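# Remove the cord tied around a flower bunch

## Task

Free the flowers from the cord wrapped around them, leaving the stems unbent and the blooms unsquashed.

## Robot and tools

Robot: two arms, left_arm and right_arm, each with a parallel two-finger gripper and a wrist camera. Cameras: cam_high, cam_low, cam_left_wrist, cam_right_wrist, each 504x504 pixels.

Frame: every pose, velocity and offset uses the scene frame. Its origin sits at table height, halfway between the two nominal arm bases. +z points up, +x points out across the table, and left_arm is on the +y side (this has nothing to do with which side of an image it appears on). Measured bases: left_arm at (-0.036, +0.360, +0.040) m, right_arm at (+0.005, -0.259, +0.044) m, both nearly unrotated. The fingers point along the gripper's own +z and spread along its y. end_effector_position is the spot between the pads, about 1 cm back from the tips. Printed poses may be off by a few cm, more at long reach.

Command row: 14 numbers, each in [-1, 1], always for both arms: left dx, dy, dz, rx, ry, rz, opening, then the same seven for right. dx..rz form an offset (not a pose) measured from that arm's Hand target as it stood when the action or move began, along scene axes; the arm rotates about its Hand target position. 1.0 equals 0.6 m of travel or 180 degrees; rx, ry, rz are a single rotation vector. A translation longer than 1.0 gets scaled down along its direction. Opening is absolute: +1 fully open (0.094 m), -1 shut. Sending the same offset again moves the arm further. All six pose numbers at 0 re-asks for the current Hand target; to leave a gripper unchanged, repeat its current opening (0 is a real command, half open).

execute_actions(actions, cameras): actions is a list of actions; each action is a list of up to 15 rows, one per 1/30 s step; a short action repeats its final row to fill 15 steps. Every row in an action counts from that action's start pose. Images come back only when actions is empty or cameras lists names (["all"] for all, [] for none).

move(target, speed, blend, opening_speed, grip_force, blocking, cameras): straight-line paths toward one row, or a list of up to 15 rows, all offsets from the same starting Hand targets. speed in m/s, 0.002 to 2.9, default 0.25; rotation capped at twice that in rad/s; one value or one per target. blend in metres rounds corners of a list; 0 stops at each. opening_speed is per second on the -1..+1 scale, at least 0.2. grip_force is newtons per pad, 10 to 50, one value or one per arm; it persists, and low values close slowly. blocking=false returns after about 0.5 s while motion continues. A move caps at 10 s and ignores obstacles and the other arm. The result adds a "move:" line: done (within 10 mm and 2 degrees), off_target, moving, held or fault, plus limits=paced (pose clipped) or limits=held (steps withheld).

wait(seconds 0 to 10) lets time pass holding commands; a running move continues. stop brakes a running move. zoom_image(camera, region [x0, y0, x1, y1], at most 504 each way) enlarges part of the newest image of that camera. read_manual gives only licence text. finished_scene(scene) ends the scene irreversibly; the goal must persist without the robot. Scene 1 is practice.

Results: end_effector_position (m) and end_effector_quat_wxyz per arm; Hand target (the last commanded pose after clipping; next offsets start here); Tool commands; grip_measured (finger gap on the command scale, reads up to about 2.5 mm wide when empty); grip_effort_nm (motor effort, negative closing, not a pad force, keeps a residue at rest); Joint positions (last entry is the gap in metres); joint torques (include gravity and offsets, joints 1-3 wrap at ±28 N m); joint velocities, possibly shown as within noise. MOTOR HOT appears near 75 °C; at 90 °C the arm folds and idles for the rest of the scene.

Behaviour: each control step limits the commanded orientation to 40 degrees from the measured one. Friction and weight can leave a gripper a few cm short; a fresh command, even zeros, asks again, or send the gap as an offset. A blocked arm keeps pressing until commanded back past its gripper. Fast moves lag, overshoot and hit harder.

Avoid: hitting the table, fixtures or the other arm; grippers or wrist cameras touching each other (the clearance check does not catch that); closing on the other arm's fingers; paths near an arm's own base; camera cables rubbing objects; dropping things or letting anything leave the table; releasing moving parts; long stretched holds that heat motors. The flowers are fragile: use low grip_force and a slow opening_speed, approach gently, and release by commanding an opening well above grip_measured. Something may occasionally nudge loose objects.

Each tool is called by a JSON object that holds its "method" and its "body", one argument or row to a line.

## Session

{"method": "execute_actions", "body": {
  "actions": []
}}

{"method": "zoom_image", "body": {
  "camera": "cam_high",
  "region": [160, 200, 360, 400]
}}

Scene clock: 0.00 s.
left_arm: end_effector_position=(+0.3597, +0.4070, +0.1452) grip_measured=+1.000 grip_effort_nm=n/a end_effector_quat_wxyz=(+0.565, -0.106, +0.805, +0.148) | right_arm: end_effector_position=(+0.4167, -0.2487, +0.1592) grip_measured=+1.000 grip_effort_nm=n/a end_effector_quat_wxyz=(+0.610, -0.015, +0.792, -0.003)
Joint positions: left_arm=[-0.081 1.543 0.417 0.768 -0.44 -0.032 0.094] | right_arm=[0.015 1.572 0.395 0.918 0.013 -0.02 0.094]
Joint velocities: within noise
Joint torques (N m): no reading
Heat: left arm: 23 °C; right arm: 26 °C.
Hand target: left_arm +0.3592, +0.4073, +0.1441; +0.562, -0.106, +0.807, +0.150 | right_arm +0.4183, -0.2487, +0.1638; +0.614, -0.015, +0.789, -0.003
Tool commands: left_gripper/opening=+1.0 right_gripper/opening=+1.0

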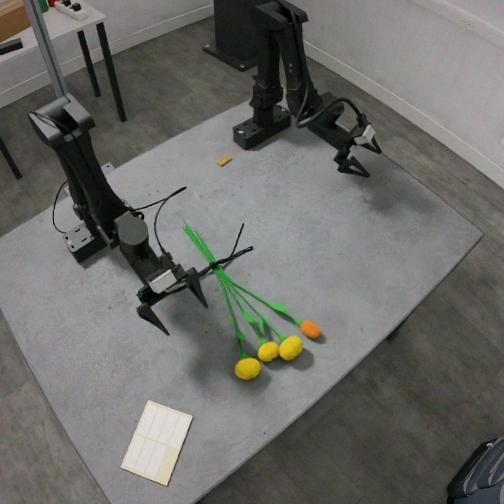

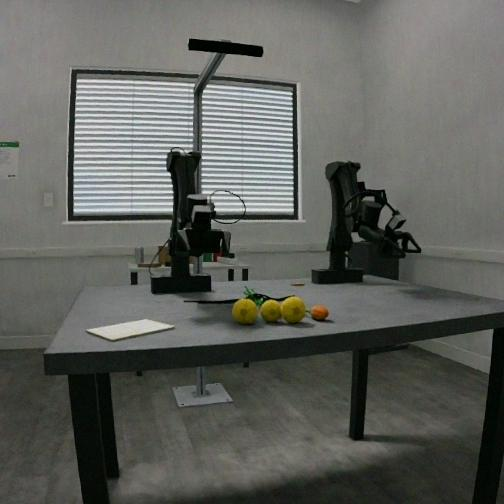

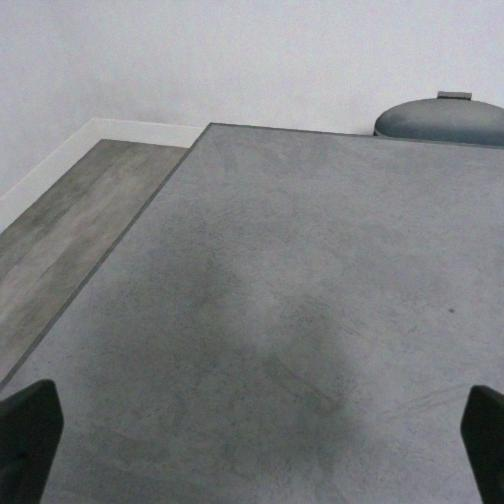

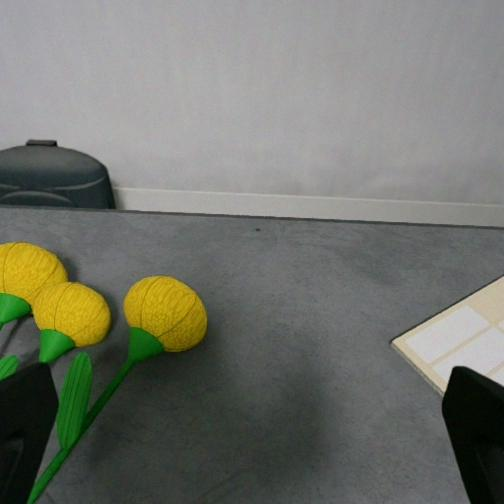

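Scaled by 2.520 from the camera's 504x504 image, which has a finer 720x720 frame.

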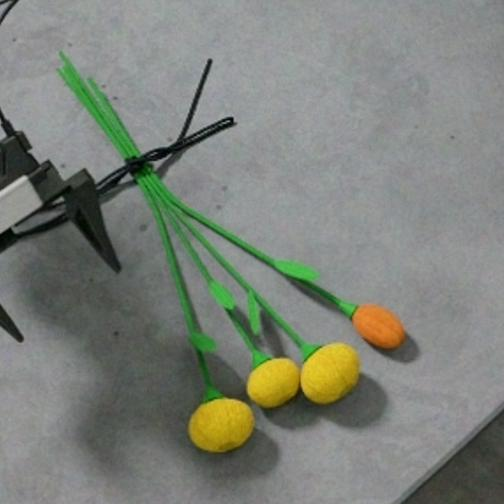

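{"method": "move", "body": {
  "target": [-0.182,-0.462,0.0932,0.1547,0.402,-0.4148,0.0,-0.297,0.2645,0.2103,0.004,0.282,-0.0092,0.0],
  "cameras": ["all"],
  "speed": 0.35
}}

Scene clock: 58.13 s.
left_arm: end_effector_position=(+0.2497, +0.1333, +0.2052) grip_measured=+0.002 grip_effort_nm=-0.10 end_effector_quat_wxyz=(+0.012, +0.584, +0.811, +0.004) | right_arm: end_effector_position=(+0.2405, -0.0921, +0.2842) grip_measured=+0.002 grip_effort_nm=-0.10 end_effector_quat_wxyz=(+0.216, -0.002, +0.976, -0.002)
Joint positions: left_arm=[-0.681 1.925 1.882 -1.504 -0.01 0.571 0.047] | right_arm=[0.791 1.401 1.533 -1.394 0.311 0.752 0.047]
Joint torques (N m): left_arm=[-0.24 -8.14 8.61 0.47 0.17 0.03] | right_arm=[0.57 -3.59 8.21 0.67 0.17 0.1]
Heat: left arm: 27 °C; right arm: 28 °C.
Hand target: left_arm +0.2501, +0.1302, +0.2001; +0.000, +0.588, +0.809, +0.000 | right_arm +0.2403, -0.0900, +0.2900; +0.217, +0.000, +0.976, +0.000
Off the commanded pose: left_arm 0.006 m, 2 deg | right_arm 0.006 m, 0 deg.
move: done

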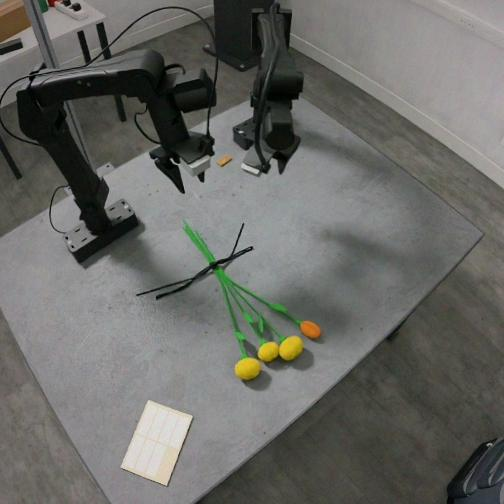

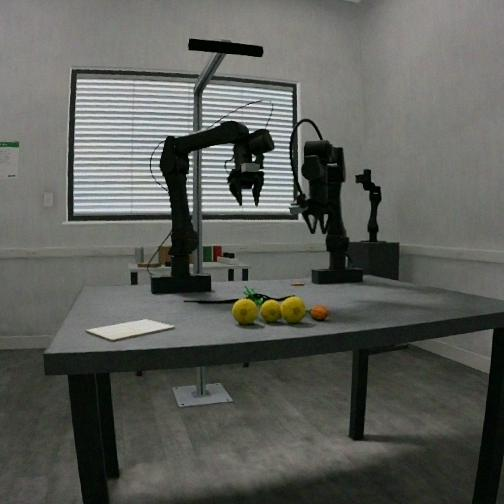

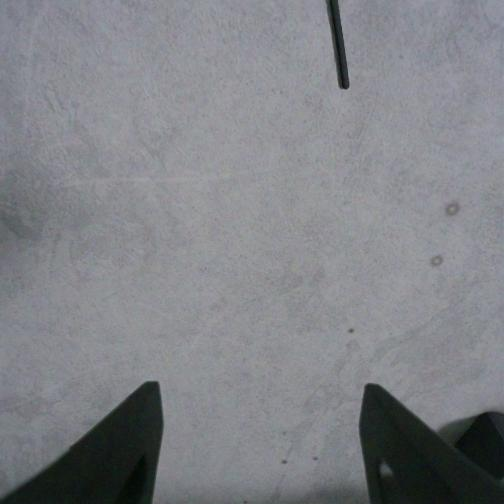

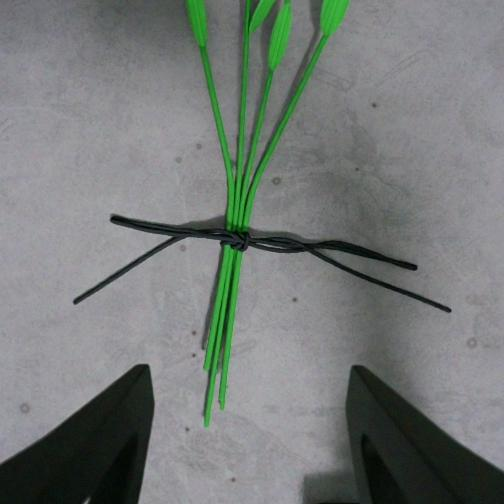

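{"method": "move", "body": {
  "target": [
    [-0.0305,-0.1637,-0.1,0,0,0,0.0,-0.0095,-0.27,-0.27,0.115,0.1053,-0.5185,0.0],
    [-0.0305,-0.1637,-0.275,0,0,0,0.0,-0.0095,-0.27,-0.42,0.115,0.1053,-0.5185,0.0]
  ],
  "cameras": ["cam_left_wrist","cam_right_wrist"],
  "speed": [0.35,0.15],
  "blend": [0.03,0]
}}

Scene clock: 115.17 s.
left_arm: end_effector_position=(+0.2350, +0.0329, +0.0497) grip_measured=+0.002 grip_effort_nm=-0.10 end_effector_quat_wxyz=(+0.011, +0.588, +0.809, +0.001) | right_arm: end_effector_position=(+0.2369, -0.2506, +0.0425) grip_measured=+0.002 grip_effort_nm=-0.10 end_effector_quat_wxyz=(+0.004, +0.732, +0.681, +0.003)
Joint positions: left_arm=[-0.887 2.208 1.685 -1.026 -0.008 0.373 0.047] | right_arm=[0.019 1.557 0.759 -0.764 0.002 1.676 0.047]
Joint torques (N m): left_arm=[-0.23 -10.63 6.04 0.74 0.13 -0.1] | right_arm=[-0.54 -4.04 4.26 0.32 -0.01 0.03]
Heat: left arm: 25 °C; right arm: 28 °C.
Hand target: left_arm +0.2316, +0.0320, +0.0351; +0.000, +0.588, +0.809, +0.000 | right_arm +0.2346, -0.2520, +0.0381; +0.001, +0.737, +0.676, +0.000
Off the commanded pose: left_arm 0.015 m, 1 deg | right_arm 0.005 m, 1 deg.
move: off_target (left_arm)
Images, in order (width x height): cam_left_wrist 504x504, cam_right_wrist 504x504.

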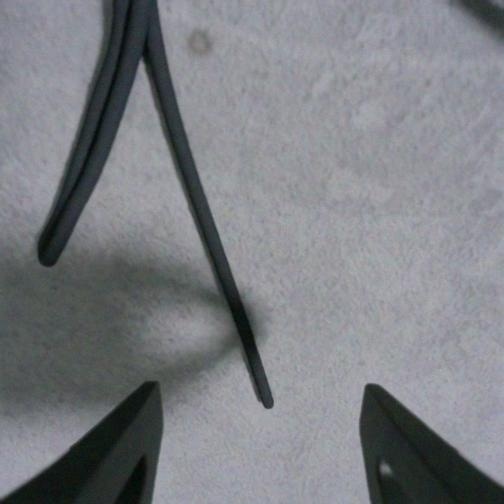

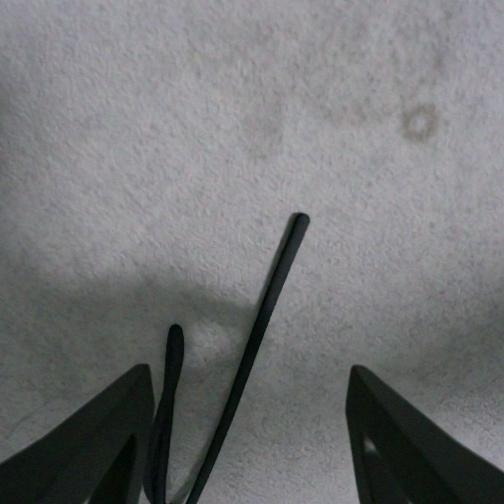

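{"method": "move", "body": {
  "target": [
    [-0.005,0.0183,-0.058,0,0,0,-0.4,-0.0113,-0.0228,-0.0533,0,0,0,-0.4],
    [-0.005,0.0183,-0.058,0,0,0,-1,-0.0113,-0.0228,-0.0533,0,0,0,-1]
  ],
  "cameras": ["cam_left_wrist","cam_right_wrist"],
  "speed": 0.05,
  "grip_force": 40
}}

Scene clock: 155.77 s.
left_arm: end_effector_position=(+0.2306, +0.0383, +0.0179) grip_measured=-0.986 grip_effort_nm=-0.77 end_effector_quat_wxyz=(+0.016, +0.588, +0.809, +0.000) | right_arm: end_effector_position=(+0.2314, -0.2640, +0.0107) grip_measured=-0.946 grip_effort_nm=-0.83 end_effector_quat_wxyz=(+0.004, +0.737, +0.675, +0.003)
Joint positions: left_arm=[-0.887 2.217 1.565 -0.888 -0.008 0.374 0.001] | right_arm=[-0.039 1.622 0.669 -0.606 0.001 1.632 0.003]
Joint torques (N m): left_arm=[0.46 -10.09 5.39 0.74 0.11 0.06] | right_arm=[-0.83 -3.93 3.77 0.38 -0.02 -0.11]
Heat: left arm: 24 °C; right arm: 27 °C.
Hand target: left_arm +0.2286, +0.0430, +0.0002; +0.000, +0.588, +0.809, +0.000 | right_arm +0.2278, -0.2657, +0.0061; +0.001, +0.737, +0.676, -0.001
Off the commanded pose: left_arm 0.018 m, 2 deg | right_arm 0.006 m, 1 deg.
grip_force (N): 40, 40
move: off_target (left_arm); target 2's new opening was sent with left_arm's hand 0.018 m and 2 deg from that target
Images, in order (width x height): cam_left_wrist 504x504, cam_right_wrist 504x504.

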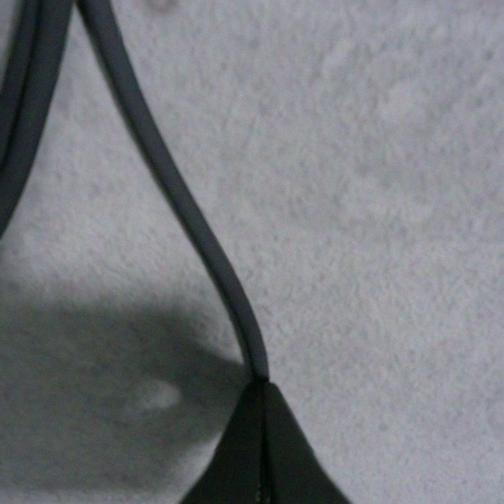

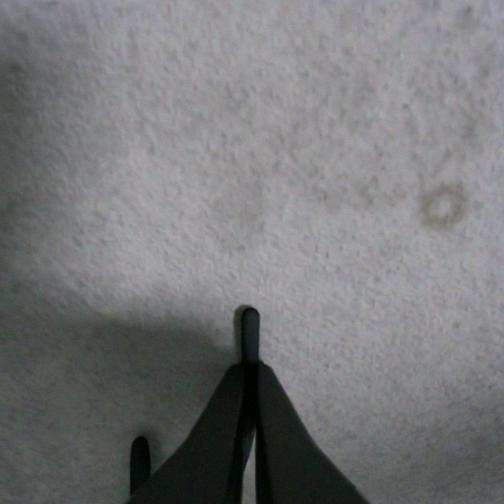

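{"method": "move", "body": {
  "target": [
    [0,0,0,0,0,0,-0.5,0,0,0,0,0,0,-1],
    [0,0,-0.022,0,0,0,-0.5,0,0,0,0,0,0,-1],
    [0,0,-0.022,0,0,0,-1,0,0,0,0,0,0,-1]
  ],
  "cameras": ["cam_left_wrist"],
  "speed": 0.05
}}

Scene clock: 168.33 s.
left_arm: end_effector_position=(+0.2324, +0.0353, +0.0144) grip_measured=-0.926 grip_effort_nm=-0.80 end_effector_quat_wxyz=(+0.024, +0.588, +0.808, -0.004) | right_arm: end_effector_position=(+0.2314, -0.2640, +0.0107) grip_measured=-0.947 grip_effort_nm=-0.85 end_effector_quat_wxyz=(+0.004, +0.737, +0.675, +0.003)
Joint positions: left_arm=[-0.887 2.22 1.554 -0.857 -0.005 0.374 0.003] | right_arm=[-0.039 1.622 0.669 -0.606 0.001 1.632 0.002]
Joint torques (N m): left_arm=[0.54 -8.57 4.46 0.95 0.08 0.06] | right_arm=[-0.65 -3.88 3.77 0.38 0.01 -0.13]
Heat: left arm: 24 °C; right arm: 26 °C.
Hand target: left_arm +0.2287, +0.0429, -0.0129; +0.000, +0.588, +0.809, +0.000 | right_arm +0.2278, -0.2657, +0.0061; +0.001, +0.737, +0.676, -0.001
Off the commanded pose: left_arm 0.029 m, 3 deg | right_arm 0.006 m, 1 deg.
grip_force (N): 40, 40
move: off_target (left_arm); target 3's new opening was sent with left_arm's hand 0.028 m and 2 deg from that target
Images, in order (width x height): cam_left_wrist 504x504.

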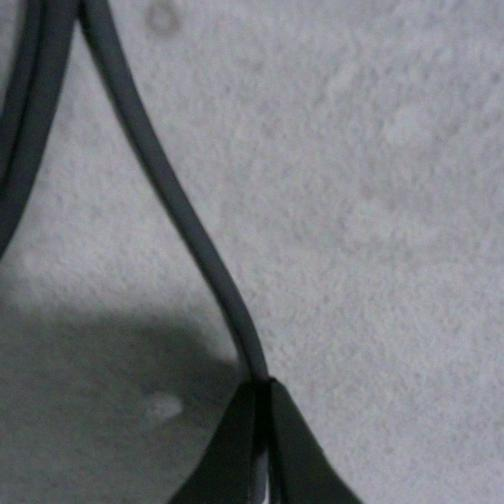

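{"method": "move", "body": {
  "target": [
    [0.194,0.337,0.0715,0,0,0,-1,0.012,-0.2405,0.05,0,0,0,-1],
    [0.2188,0.505,0.0715,0,0,0,-1,-0.0047,-0.354,0.05,0,0,0,-1]
  ],
  "cameras": ["cam_high"],
  "speed": 0.1,
  "blend": [0.03,0]
}}

{"method": "zoom_image", "body": {
  "camera": "cam_high",
  "region": [160, 205, 300, 345]
}}

Scene clock: 194.37 s.
left_arm: end_effector_position=(+0.3554, +0.3475, +0.0214) grip_measured=-0.928 grip_effort_nm=-0.84 end_effector_quat_wxyz=(-0.008, +0.584, +0.812, -0.002) | right_arm: end_effector_position=(+0.2243, -0.4735, +0.0349) grip_measured=-0.947 grip_effort_nm=-0.85 end_effector_quat_wxyz=(+0.004, +0.739, +0.674, +0.003)
Joint positions: left_arm=[-0.039 2.16 1.486 -0.912 -0.005 1.211 0.003] | right_arm=[-0.794 1.84 1.05 -0.773 -0.006 0.881 0.002]
Joint torques (N m): left_arm=[-0.16 -13.53 8.05 0.42 0.11 0.02] | right_arm=[-0.38 -5.97 7.06 0.04 0.07 -0.09]
Heat: left arm: 23 °C; right arm: 26 °C.
Hand target: left_arm +0.3600, +0.3459, +0.0300; +0.000, +0.588, +0.809, +0.000 | right_arm +0.2249, -0.4781, +0.0361; +0.001, +0.737, +0.676, -0.001
Off the commanded pose: left_arm 0.010 m, 1 deg | right_arm 0.005 m, 1 deg.
grip_force (N): 40, 40
move: done
Images, in order (width x height): cam_high 504x504.

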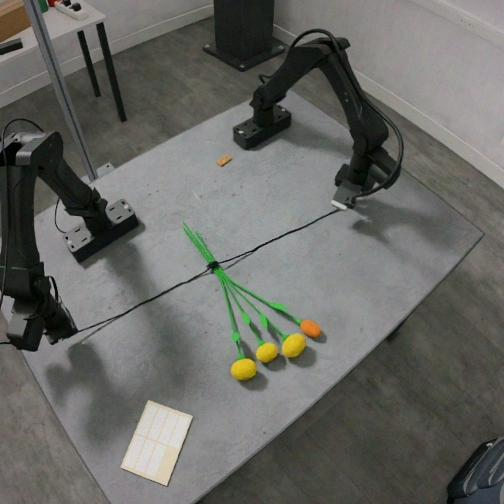

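Scaled by 3.600 from the camera's 504x504 image, which has a finer 720x720 frame.

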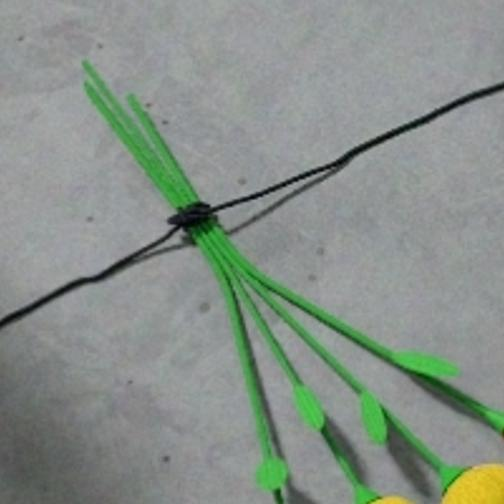

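{"method": "move", "body": {
  "target": [0.005,0.045,0,0,0,0,-1,-0.005,-0.042,0,0,0,0,-1],
  "cameras": ["cam_high"],
  "speed": 0.06
}}

{"method": "zoom_image", "body": {
  "camera": "cam_high",
  "region": [170, 225, 260, 315]
}}

Scene clock: 203.70 s.
left_arm: end_effector_position=(+0.3600, +0.3739, +0.0253) grip_measured=-0.928 grip_effort_nm=-0.85 end_effector_quat_wxyz=(-0.003, +0.585, +0.811, +0.001) | right_arm: end_effector_position=(+0.2220, -0.4987, +0.0354) grip_measured=-0.947 grip_effort_nm=-0.85 end_effector_quat_wxyz=(+0.005, +0.738, +0.674, +0.003)
Joint positions: left_arm=[0.027 2.16 1.503 -0.917 -0.006 1.279 0.003] | right_arm=[-0.854 1.893 1.125 -0.793 -0.006 0.82 0.002]
Joint torques (N m): left_arm=[0.03 -12.56 8.18 0.4 0.1 0.04] | right_arm=[-0.57 -6.43 7.02 0.04 0.08 -0.14]
Heat: left arm: 24 °C; right arm: 27 °C.
Hand target: left_arm +0.3630, +0.3729, +0.0299; +0.000, +0.588, +0.809, +0.000 | right_arm +0.2220, -0.5034, +0.0361; +0.001, +0.737, +0.676, -0.001
Off the commanded pose: left_arm 0.006 m, 1 deg | right_arm 0.005 m, 1 deg.
grip_force (N): 40, 40
move: done
Images, in order (width x height): cam_high 504x504.

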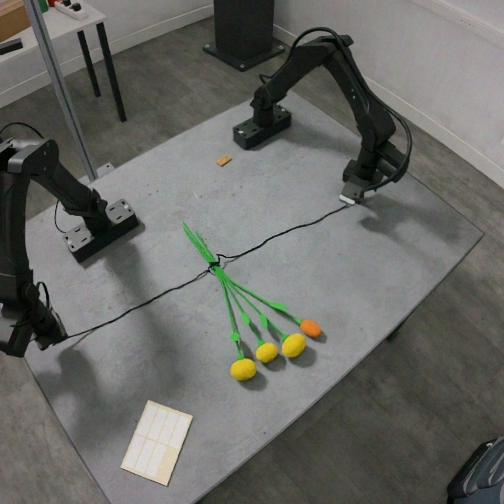

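Scaled by 5.600 from the camera's 504x504 image, which has a finer 720x720 frame.

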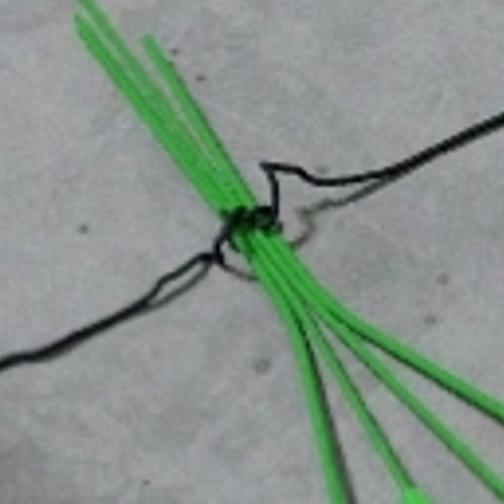

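{"method": "move", "body": {
  "target": [
    [0,-0.017,-0.017,0,0,0,-1,0,0.017,-0.017,0,0,0,-1],
    [0,-0.025,-0.033,0,0,0,-0.3,0,0.025,-0.033,0,0,0,-0.3],
    [0,-0.025,0.117,0,0,0,-0.3,0,0.025,0.117,0,0,0,-0.3],
    [-0.105,-0.455,0.117,0,0,0,-0.3,0.0217,0.7223,0.108,0,0,0.478,-0.05]
  ],
  "cameras": ["cam_high","cam_left_wrist","cam_right_wrist"],
  "speed": [0.08,0.08,0.2,0.35],
  "blend": [0.005,0,0.03,0]
}}

Scene clock: 290.93 s.
left_arm: end_effector_position=(+0.2990, +0.1004, +0.1097) grip_measured=-0.302 grip_effort_nm=0.10 end_effector_quat_wxyz=(+0.015, +0.591, +0.807, +0.002) | right_arm: end_effector_position=(+0.2293, -0.0734, +0.0977) grip_measured=-0.052 grip_effort_nm=0.09 end_effector_quat_wxyz=(-0.005, +0.083, +0.997, +0.000)
Joint positions: left_arm=[-0.667 2.153 1.838 -1.227 -0.006 0.6 0.033] | right_arm=[0.67 1.695 1.147 -1.03 -0.006 0.849 0.045]
Joint torques (N m): left_arm=[0.23 -9.68 8.98 0.51 0.11 -0.05] | right_arm=[-0.06 -5.41 7.57 0.08 0.06 -0.09]
Heat: left arm: 25 °C; right arm: 29 °C.
Hand target: left_arm +0.2999, +0.0999, +0.1002; +0.000, +0.588, +0.809, +0.000 | right_arm +0.2349, -0.0700, +0.1010; +0.001, +0.078, +0.997, +0.000
Off the commanded pose: left_arm 0.010 m, 2 deg | right_arm 0.007 m, 1 deg.
grip_force (N): 40, 40
move: done; target 2's new opening was sent with left_arm's hand 0.017 m and 2 deg from that target
Images, in order (width x height): cam_high 504x504, cam_left_wrist 504x504, cam_right_wrist 504x504.

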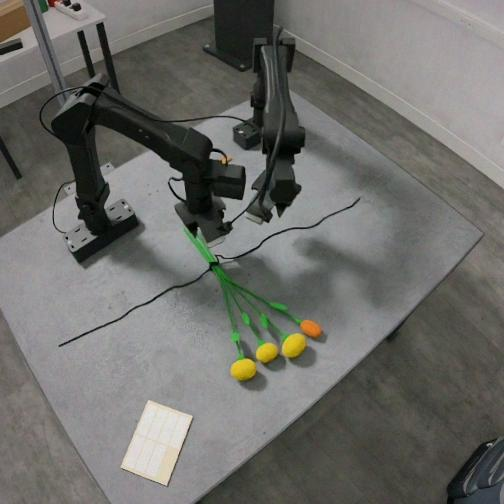

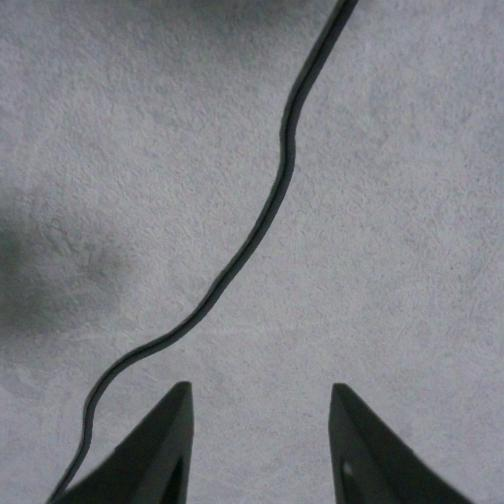

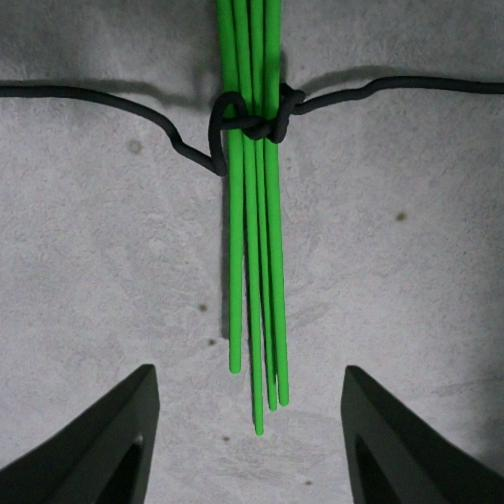

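{"method": "move", "body": {
  "target": [
    [0.0198,0.0065,-0.13,0,0,0,-0.3,0.0158,-0.0058,-0.1,0,0,0,-0.05],
    [0.0198,0.0065,-0.187,0,0,0,-0.3,0.0158,-0.0058,-0.145,0,0,0,-0.05],
    [0.0198,0.0065,-0.187,0,0,0,-1,0.0158,-0.0058,-0.145,0,0,0,-0.49]
  ],
  "cameras": ["cam_left_wrist","cam_right_wrist"],
  "speed": [0.15,0.05,0.05],
  "blend": [0.01,0,0],
  "opening_speed": 0.6
}}

Scene clock: 335.07 s.
left_arm: end_effector_position=(+0.3166, +0.0991, +0.0149) grip_measured=-0.925 grip_effort_nm=-0.79 end_effector_quat_wxyz=(+0.022, +0.588, +0.809, +0.002) | right_arm: end_effector_position=(+0.2439, -0.0693, +0.0205) grip_measured=-0.488 grip_effort_nm=-0.10 end_effector_quat_wxyz=(+0.001, +0.078, +0.997, +0.005)
Joint positions: left_arm=[-0.644 2.286 1.67 -0.912 -0.005 0.616 0.004] | right_arm=[0.65 1.864 1.015 -0.712 -0.006 0.82 0.024]
Joint torques (N m): left_arm=[0.46 -9.51 4.92 0.88 0.11 0.04] | right_arm=[-0.69 -6.02 4.01 0.41 0.06 -0.09]
Heat: left arm: 25 °C; right arm: 29 °C.
Hand target: left_arm +0.3119, +0.1039, -0.0120; +0.000, +0.588, +0.809, +0.000 | right_arm +0.2444, -0.0735, +0.0139; +0.001, +0.078, +0.997, +0.000
Off the commanded pose: left_arm 0.028 m, 3 deg | right_arm 0.008 m, 1 deg.
grip_force (N): 40, 40
move: off_target (left_arm); target 3's new opening was sent with left_arm's hand 0.027 m and 2 deg from that target
Images, in order (width x height): cam_left_wrist 504x504, cam_right_wrist 504x504.

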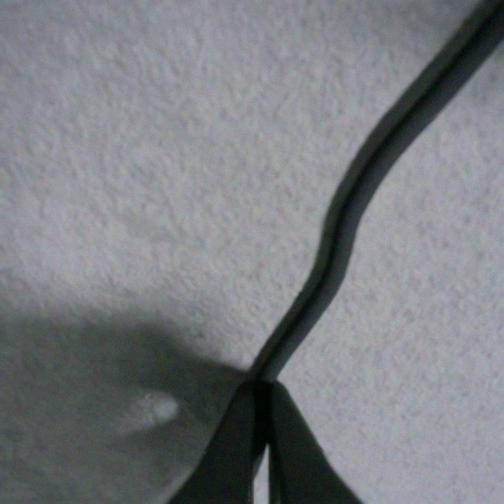

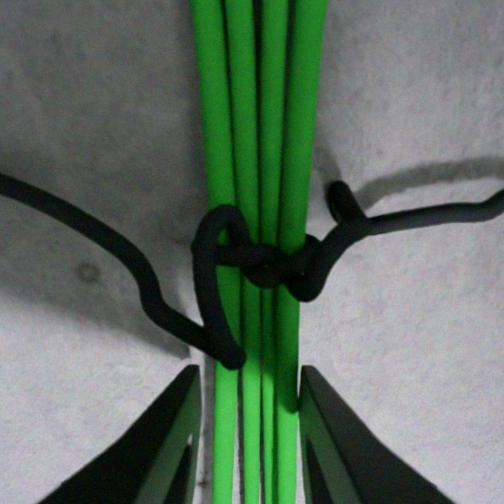

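{"method": "zoom_image", "body": {
  "camera": "cam_right_wrist",
  "region": [160, 150, 400, 390]
}}

Scaled by 2.100 from the camera's 504x504 image, which has a finer 720x720 frame.

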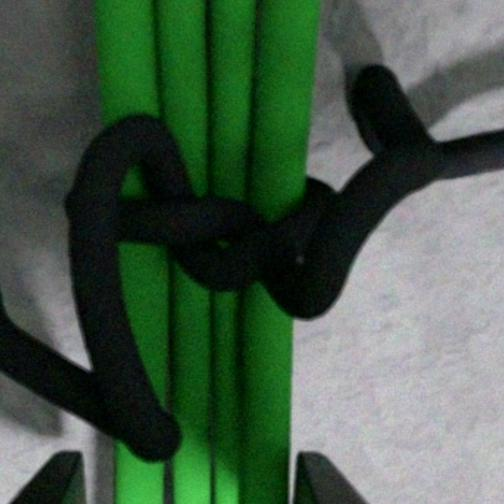

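{"method": "move", "body": {
  "target": [0.0,0.25,0.065,0,0,0,-1,0,0,0,0,0,0,-0.49],
  "cameras": ["cam_high","cam_right_wrist"],
  "speed": 0.1
}}

Scene clock: 360.57 s.
left_arm: end_effector_position=(+0.3150, +0.2462, +0.0174) grip_measured=-0.927 grip_effort_nm=-0.85 end_effector_quat_wxyz=(+0.001, +0.588, +0.809, -0.010) | right_arm: end_effector_position=(+0.2484, -0.0618, +0.0207) grip_measured=-0.488 grip_effort_nm=-0.10 end_effector_quat_wxyz=(+0.007, +0.078, +0.997, +0.023)
Joint positions: left_arm=[-0.309 2.081 1.34 -0.834 0.02 0.951 0.003] | right_arm=[0.65 1.864 1.015 -0.68 -0.024 0.819 0.024]
Joint torques (N m): left_arm=[0.65 -15.08 4.86 0.39 -0.23 0.08] | right_arm=[-0.59 -6.28 4.07 0.14 0.23 -0.09]
Heat: left arm: 25 °C; right arm: 28 °C.
Hand target: left_arm +0.3119, +0.2538, +0.0271; +0.000, +0.588, +0.809, +0.000 | right_arm +0.2444, -0.0735, +0.0139; +0.001, +0.078, +0.997, +0.000
Off the commanded pose: left_arm 0.013 m, 1 deg | right_arm 0.014 m, 3 deg.
grip_force (N): 40, 40
move: off_target (left_arm, right_arm)
Images, in order (width x height): cam_high 504x504, cam_right_wrist 504x504.

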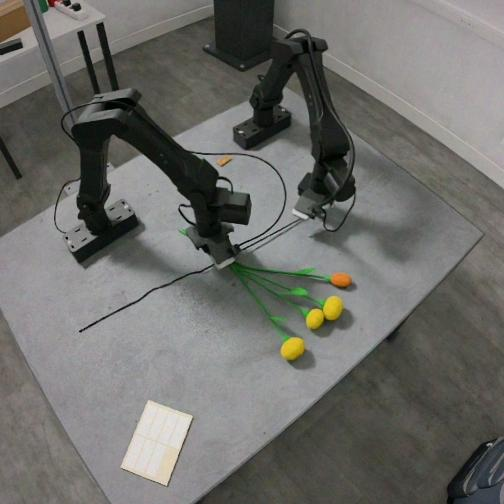

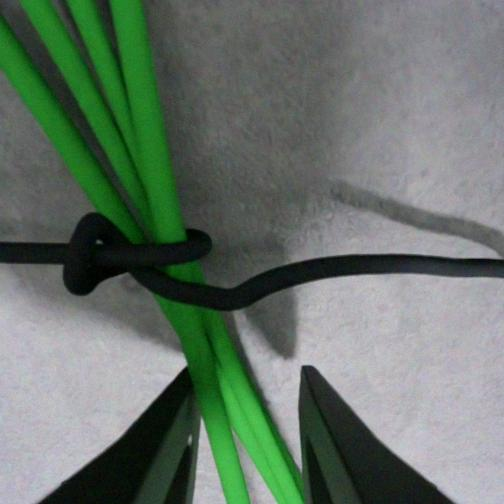

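{"method": "move", "body": {
  "target": [-0.183,0.243,0.02,0,0,0,-1,0,0,0,0,0,0,-0.49],
  "cameras": ["cam_high","cam_right_wrist"],
  "speed": 0.1
}}

Scene clock: 389.83 s.
left_arm: end_effector_position=(+0.2034, +0.3983, +0.0360) grip_measured=-0.927 grip_effort_nm=-0.85 end_effector_quat_wxyz=(-0.005, +0.586, +0.810, -0.007) | right_arm: end_effector_position=(+0.2491, -0.0620, +0.0207) grip_measured=-0.488 grip_effort_nm=-0.10 end_effector_quat_wxyz=(+0.009, +0.077, +0.997, +0.022)
Joint positions: left_arm=[0.154 1.625 0.817 -0.78 0.002 1.41 0.003] | right_arm=[0.65 1.864 1.015 -0.678 -0.02 0.819 0.024]
Joint torques (N m): left_arm=[0.21 -8.96 4.59 0.56 0.05 0.06] | right_arm=[-0.58 -6.32 4.15 0.12 0.21 -0.12]
Heat: left arm: 27 °C; right arm: 27 °C.
Hand target: left_arm +0.2020, +0.3997, +0.0390; +0.000, +0.588, +0.809, +0.000 | right_arm +0.2444, -0.0735, +0.0139; +0.001, +0.078, +0.997, +0.000
Off the commanded pose: left_arm 0.004 m, 1 deg | right_arm 0.014 m, 3 deg.
grip_force (N): 40, 40
move: off_target (right_arm)
Images, in order (width x height): cam_high 504x504, cam_right_wrist 504x504.

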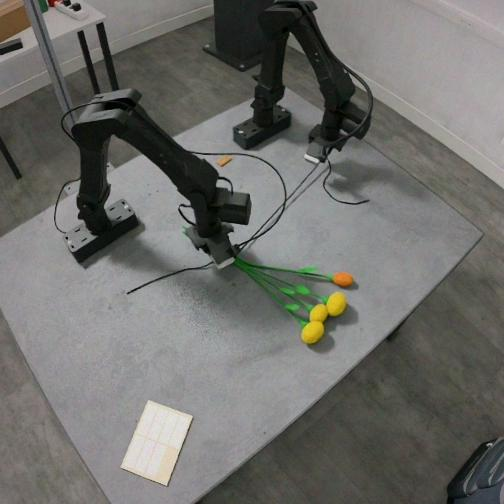

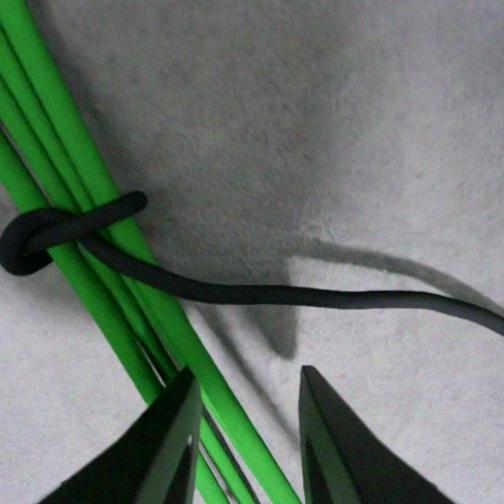

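{"method": "move", "body": {
  "target": [
    [0.01,-0.033,0,0,0,0,-1,0,0,0.083,0,0,0,-0.49],
    [0.01,-0.033,0,0,0,0,-1,0.031,0.0508,0.083,0,0,0.122,-0.05],
    [0.01,-0.033,0,0,0,0,-1,0.031,0.0508,-0.0165,0,0,0.122,-0.05]
  ],
  "cameras": ["cam_high","cam_right_wrist"],
  "speed": [0.15,0.2,0.08]
}}

Scene clock: 458.10 s.
left_arm: end_effector_position=(+0.2055, +0.3813, +0.0360) grip_measured=-0.927 grip_effort_nm=-0.84 end_effector_quat_wxyz=(-0.008, +0.588, +0.809, -0.004) | right_arm: end_effector_position=(+0.2648, -0.0418, +0.0119) grip_measured=-0.052 grip_effort_nm=0.09 end_effector_quat_wxyz=(+0.001, -0.106, +0.994, +0.008)
Joint positions: left_arm=[0.078 1.625 0.817 -0.78 -0.004 1.339 0.003] | right_arm=[0.673 1.991 1.156 -0.727 -0.012 0.474 0.045]
Joint torques (N m): left_arm=[-0.28 -7.79 5.98 0.56 0.07 -0.07] | right_arm=[0.53 -7.09 3.96 0.41 0.14 -0.12]
Heat: left arm: 25 °C; right arm: 27 °C.
Hand target: left_arm +0.2080, +0.3798, +0.0390; +0.000, +0.588, +0.809, +0.000 | right_arm +0.2629, -0.0430, +0.0040; +0.001, -0.113, +0.994, +0.000
Off the commanded pose: left_arm 0.004 m, 1 deg | right_arm 0.008 m, 1 deg.
grip_force (N): 40, 40
move: done
Images, in order (width x height): cam_high 504x504, cam_right_wrist 504x504.

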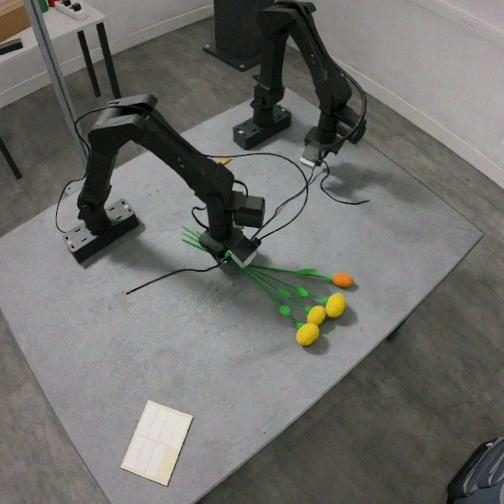

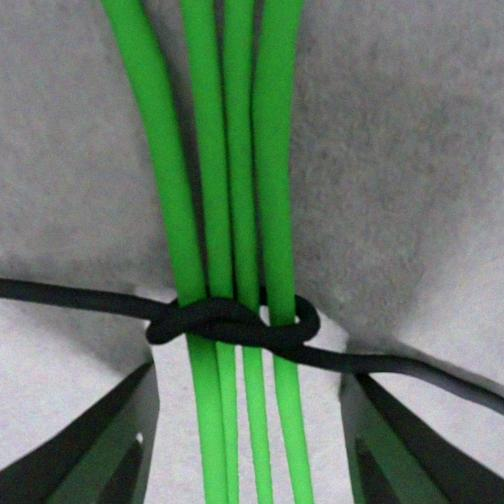

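{"method": "move", "body": {
  "target": [
    [0,0,0,0,0,0,-1,-0.013,-0.003,0,0,0,0,-0.05],
    [0,0,0,0,0,0,-1,-0.013,-0.003,0,0,0,0,-0.49],
    [-0.063,0.367,0.007,0,0,0,-1,-0.013,-0.003,0,0,0,0,-0.49]
  ],
  "cameras": ["cam_high","cam_right_wrist"],
  "speed": [0.08,0.08,0.1],
  "opening_speed": 0.6
}}

Scene clock: 473.40 s.
left_arm: end_effector_position=(+0.1713, +0.5984, +0.0470) grip_measured=-0.927 grip_effort_nm=-0.84 end_effector_quat_wxyz=(+0.000, +0.583, +0.812, +0.012) | right_arm: end_effector_position=(+0.2633, -0.0392, +0.0106) grip_measured=-0.488 grip_effort_nm=-0.11 end_effector_quat_wxyz=(+0.008, -0.111, +0.994, +0.010)
Joint positions: left_arm=[0.847 1.826 1.106 -0.827 -0.002 2.096 0.003] | right_arm=[0.684 1.984 1.14 -0.703 -0.008 0.474 0.024]
Joint torques (N m): left_arm=[0.5 -6.48 8.14 0.46 0.02 0.05] | right_arm=[0.61 -8.29 2.86 0.37 0.09 0.02]
Heat: left arm: 25 °C; right arm: 26 °C.
Hand target: left_arm +0.1701, +0.6000, +0.0432; +0.000, +0.588, +0.809, +0.000 | right_arm +0.2551, -0.0447, +0.0040; +0.001, -0.113, +0.994, +0.000
Off the commanded pose: left_arm 0.004 m, 2 deg | right_arm 0.012 m, 1 deg.
joint sent to its limit (left arm) — joint 6 (wrist roll), upper limit. The joint targets still meet the commanded pose.
grip_force (N): 40, 40
move: off_target (right_arm); target 2's new opening was sent with right_arm's hand 0.011 m and 1 deg from that target
Images, in order (width x height): cam_high 504x504, cam_right_wrist 504x504.

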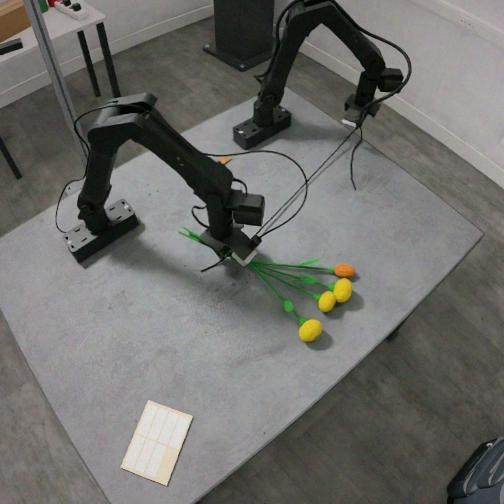

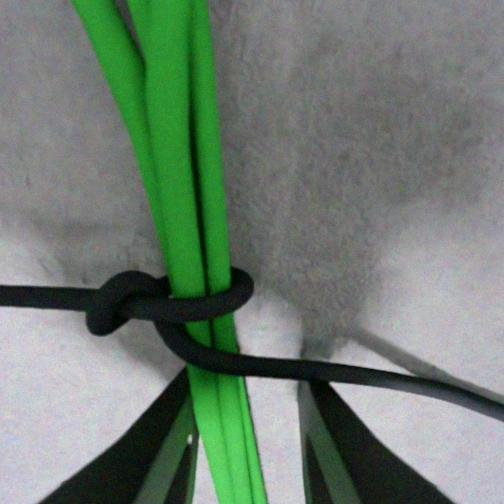

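{"method": "move", "body": {
  "target": [-0.2,0.25,0.01,0,0,0.194,-1,0,0,0,0,0,0,-0.49],
  "cameras": ["cam_high","cam_right_wrist"],
  "speed": 0.14
}}

Scene clock: 493.47 s.
left_arm: end_effector_position=(+0.0497, +0.7532, +0.0590) grip_measured=-0.927 grip_effort_nm=-0.85 end_effector_quat_wxyz=(-0.005, +0.319, +0.947, +0.020) | right_arm: end_effector_position=(+0.2633, -0.0392, +0.0106) grip_measured=-0.488 grip_effort_nm=-0.11 end_effector_quat_wxyz=(+0.008, -0.111, +0.994, +0.010)
Joint positions: left_arm=[1.347 2.096 1.543 -0.976 -0.007 2.001 0.003] | right_arm=[0.684 1.984 1.14 -0.703 -0.008 0.474 0.024]
Joint torques (N m): left_arm=[-0.05 -9.09 8.36 0.41 0.11 -0.07] | right_arm=[0.58 -8.2 2.74 0.36 0.08 0]
Heat: left arm: 24 °C; right arm: 26 °C.
Hand target: left_arm +0.0502, +0.7500, +0.0492; +0.000, +0.318, +0.948, +0.000 | right_arm +0.2551, -0.0447, +0.0040; +0.001, -0.113, +0.994, +0.000
Off the commanded pose: left_arm 0.010 m, 2 deg | right_arm 0.012 m, 1 deg.
grip_force (N): 40, 40
move: off_target (right_arm)
Images, in order (width x height): cam_high 504x504, cam_right_wrist 504x504.

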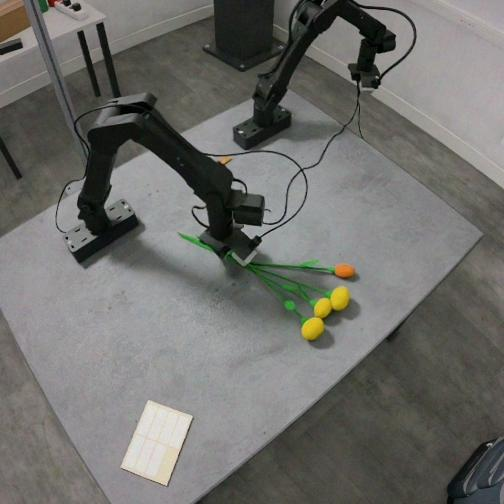

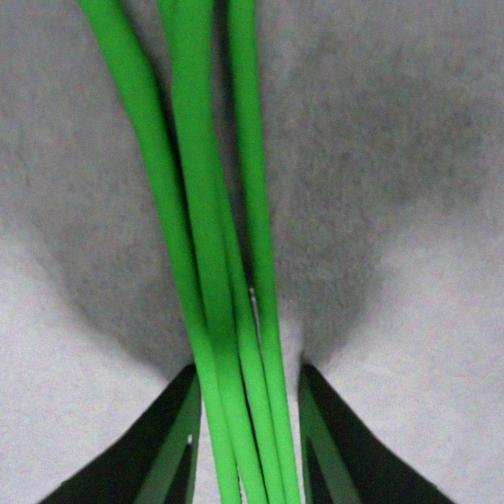

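{"method": "zoom_image", "body": {
  "camera": "cam_high",
  "region": [220, 100, 400, 280]
}}

Scaled by 2.800 from the camera's 504x504 image, which has a finer 720x720 frame.

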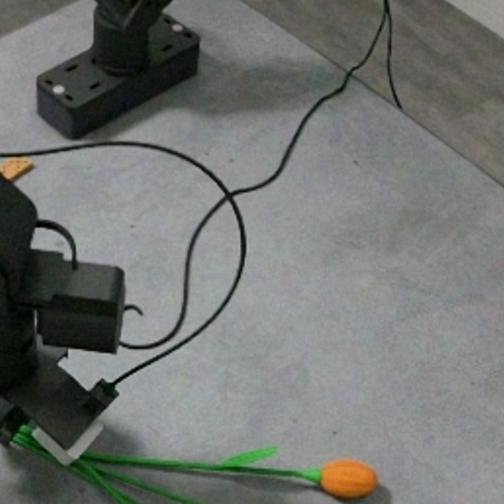

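{"method": "move", "body": {
  "target": [
    [0.25,-0.583,0.0,0,0,0,-1,0,0,0,0,0,0,-0.49],
    [0.25,-0.683,-0.05,0,0,0,-0.3,0,0,0,0,0,0,-0.05],
    [0.25,-0.683,0.1,0,0,0,-0.3,0,0,0.2,0,0,0,-0.05]
  ],
  "cameras": ["cam_high","cam_right_wrist"],
  "speed": [0.22,0.1,0.15],
  "blend": [0.02,0,0]
}}

Scene clock: 512.03 s.
left_arm: end_effector_position=(+0.1963, +0.3413, +0.1002) grip_measured=-0.302 grip_effort_nm=0.11 end_effector_quat_wxyz=(-0.013, +0.319, +0.948, -0.003) | right_arm: end_effector_position=(+0.2537, -0.0496, +0.1116) grip_measured=-0.052 grip_effort_nm=0.09 end_effector_quat_wxyz=(-0.011, -0.111, +0.994, -0.008)
Joint positions: left_arm=[-0.087 1.488 0.962 -1.073 0 0.565 0.033] | right_arm=[0.684 1.825 1.36 -1.133 0.002 0.474 0.045]
Joint torques (N m): left_arm=[-0.21 -7.8 8.38 0.45 0.05 -0.08] | right_arm=[0.59 -9.39 7.38 -0.01 0 -0.01]
Heat: left arm: 24 °C; right arm: 26 °C.
Hand target: left_arm +0.2001, +0.3402, +0.1092; +0.000, +0.318, +0.948, +0.000 | right_arm +0.2550, -0.0447, +0.1241; +0.001, -0.113, +0.994, +0.000
Off the commanded pose: left_arm 0.010 m, 2 deg | right_arm 0.013 m, 2 deg.
grip_force (N): 40, 40
move: off_target (right_arm); target 2's new opening was sent with right_arm's hand 0.012 m and 1 deg from that target
Images, in order (width x height): cam_high 504x504, cam_right_wrist 504x504.

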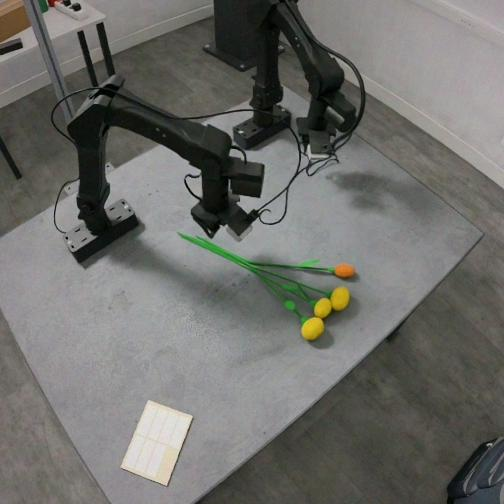

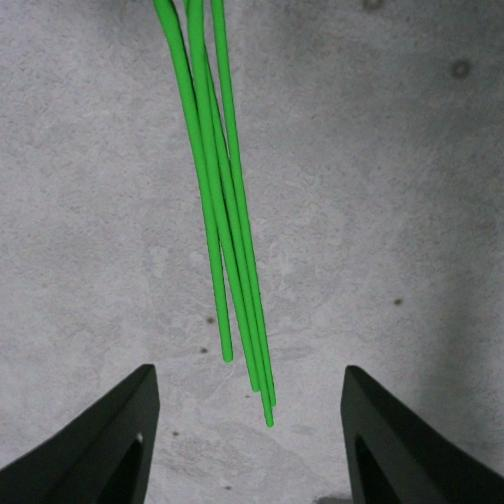

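{"method": "zoom_image", "body": {
  "camera": "cam_high",
  "region": [230, 110, 400, 280]
}}

Scaled by 2.965 from the camera's 504x504 image, which has a finer 720x720 frame.

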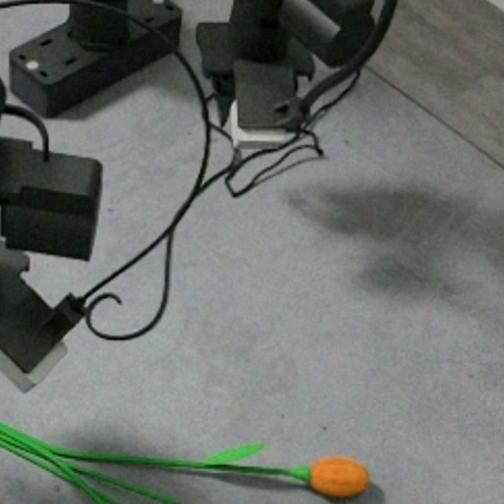

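{"method": "finished_scene", "body": {
  "scene": 2
}}

The scene is finished: the task was done.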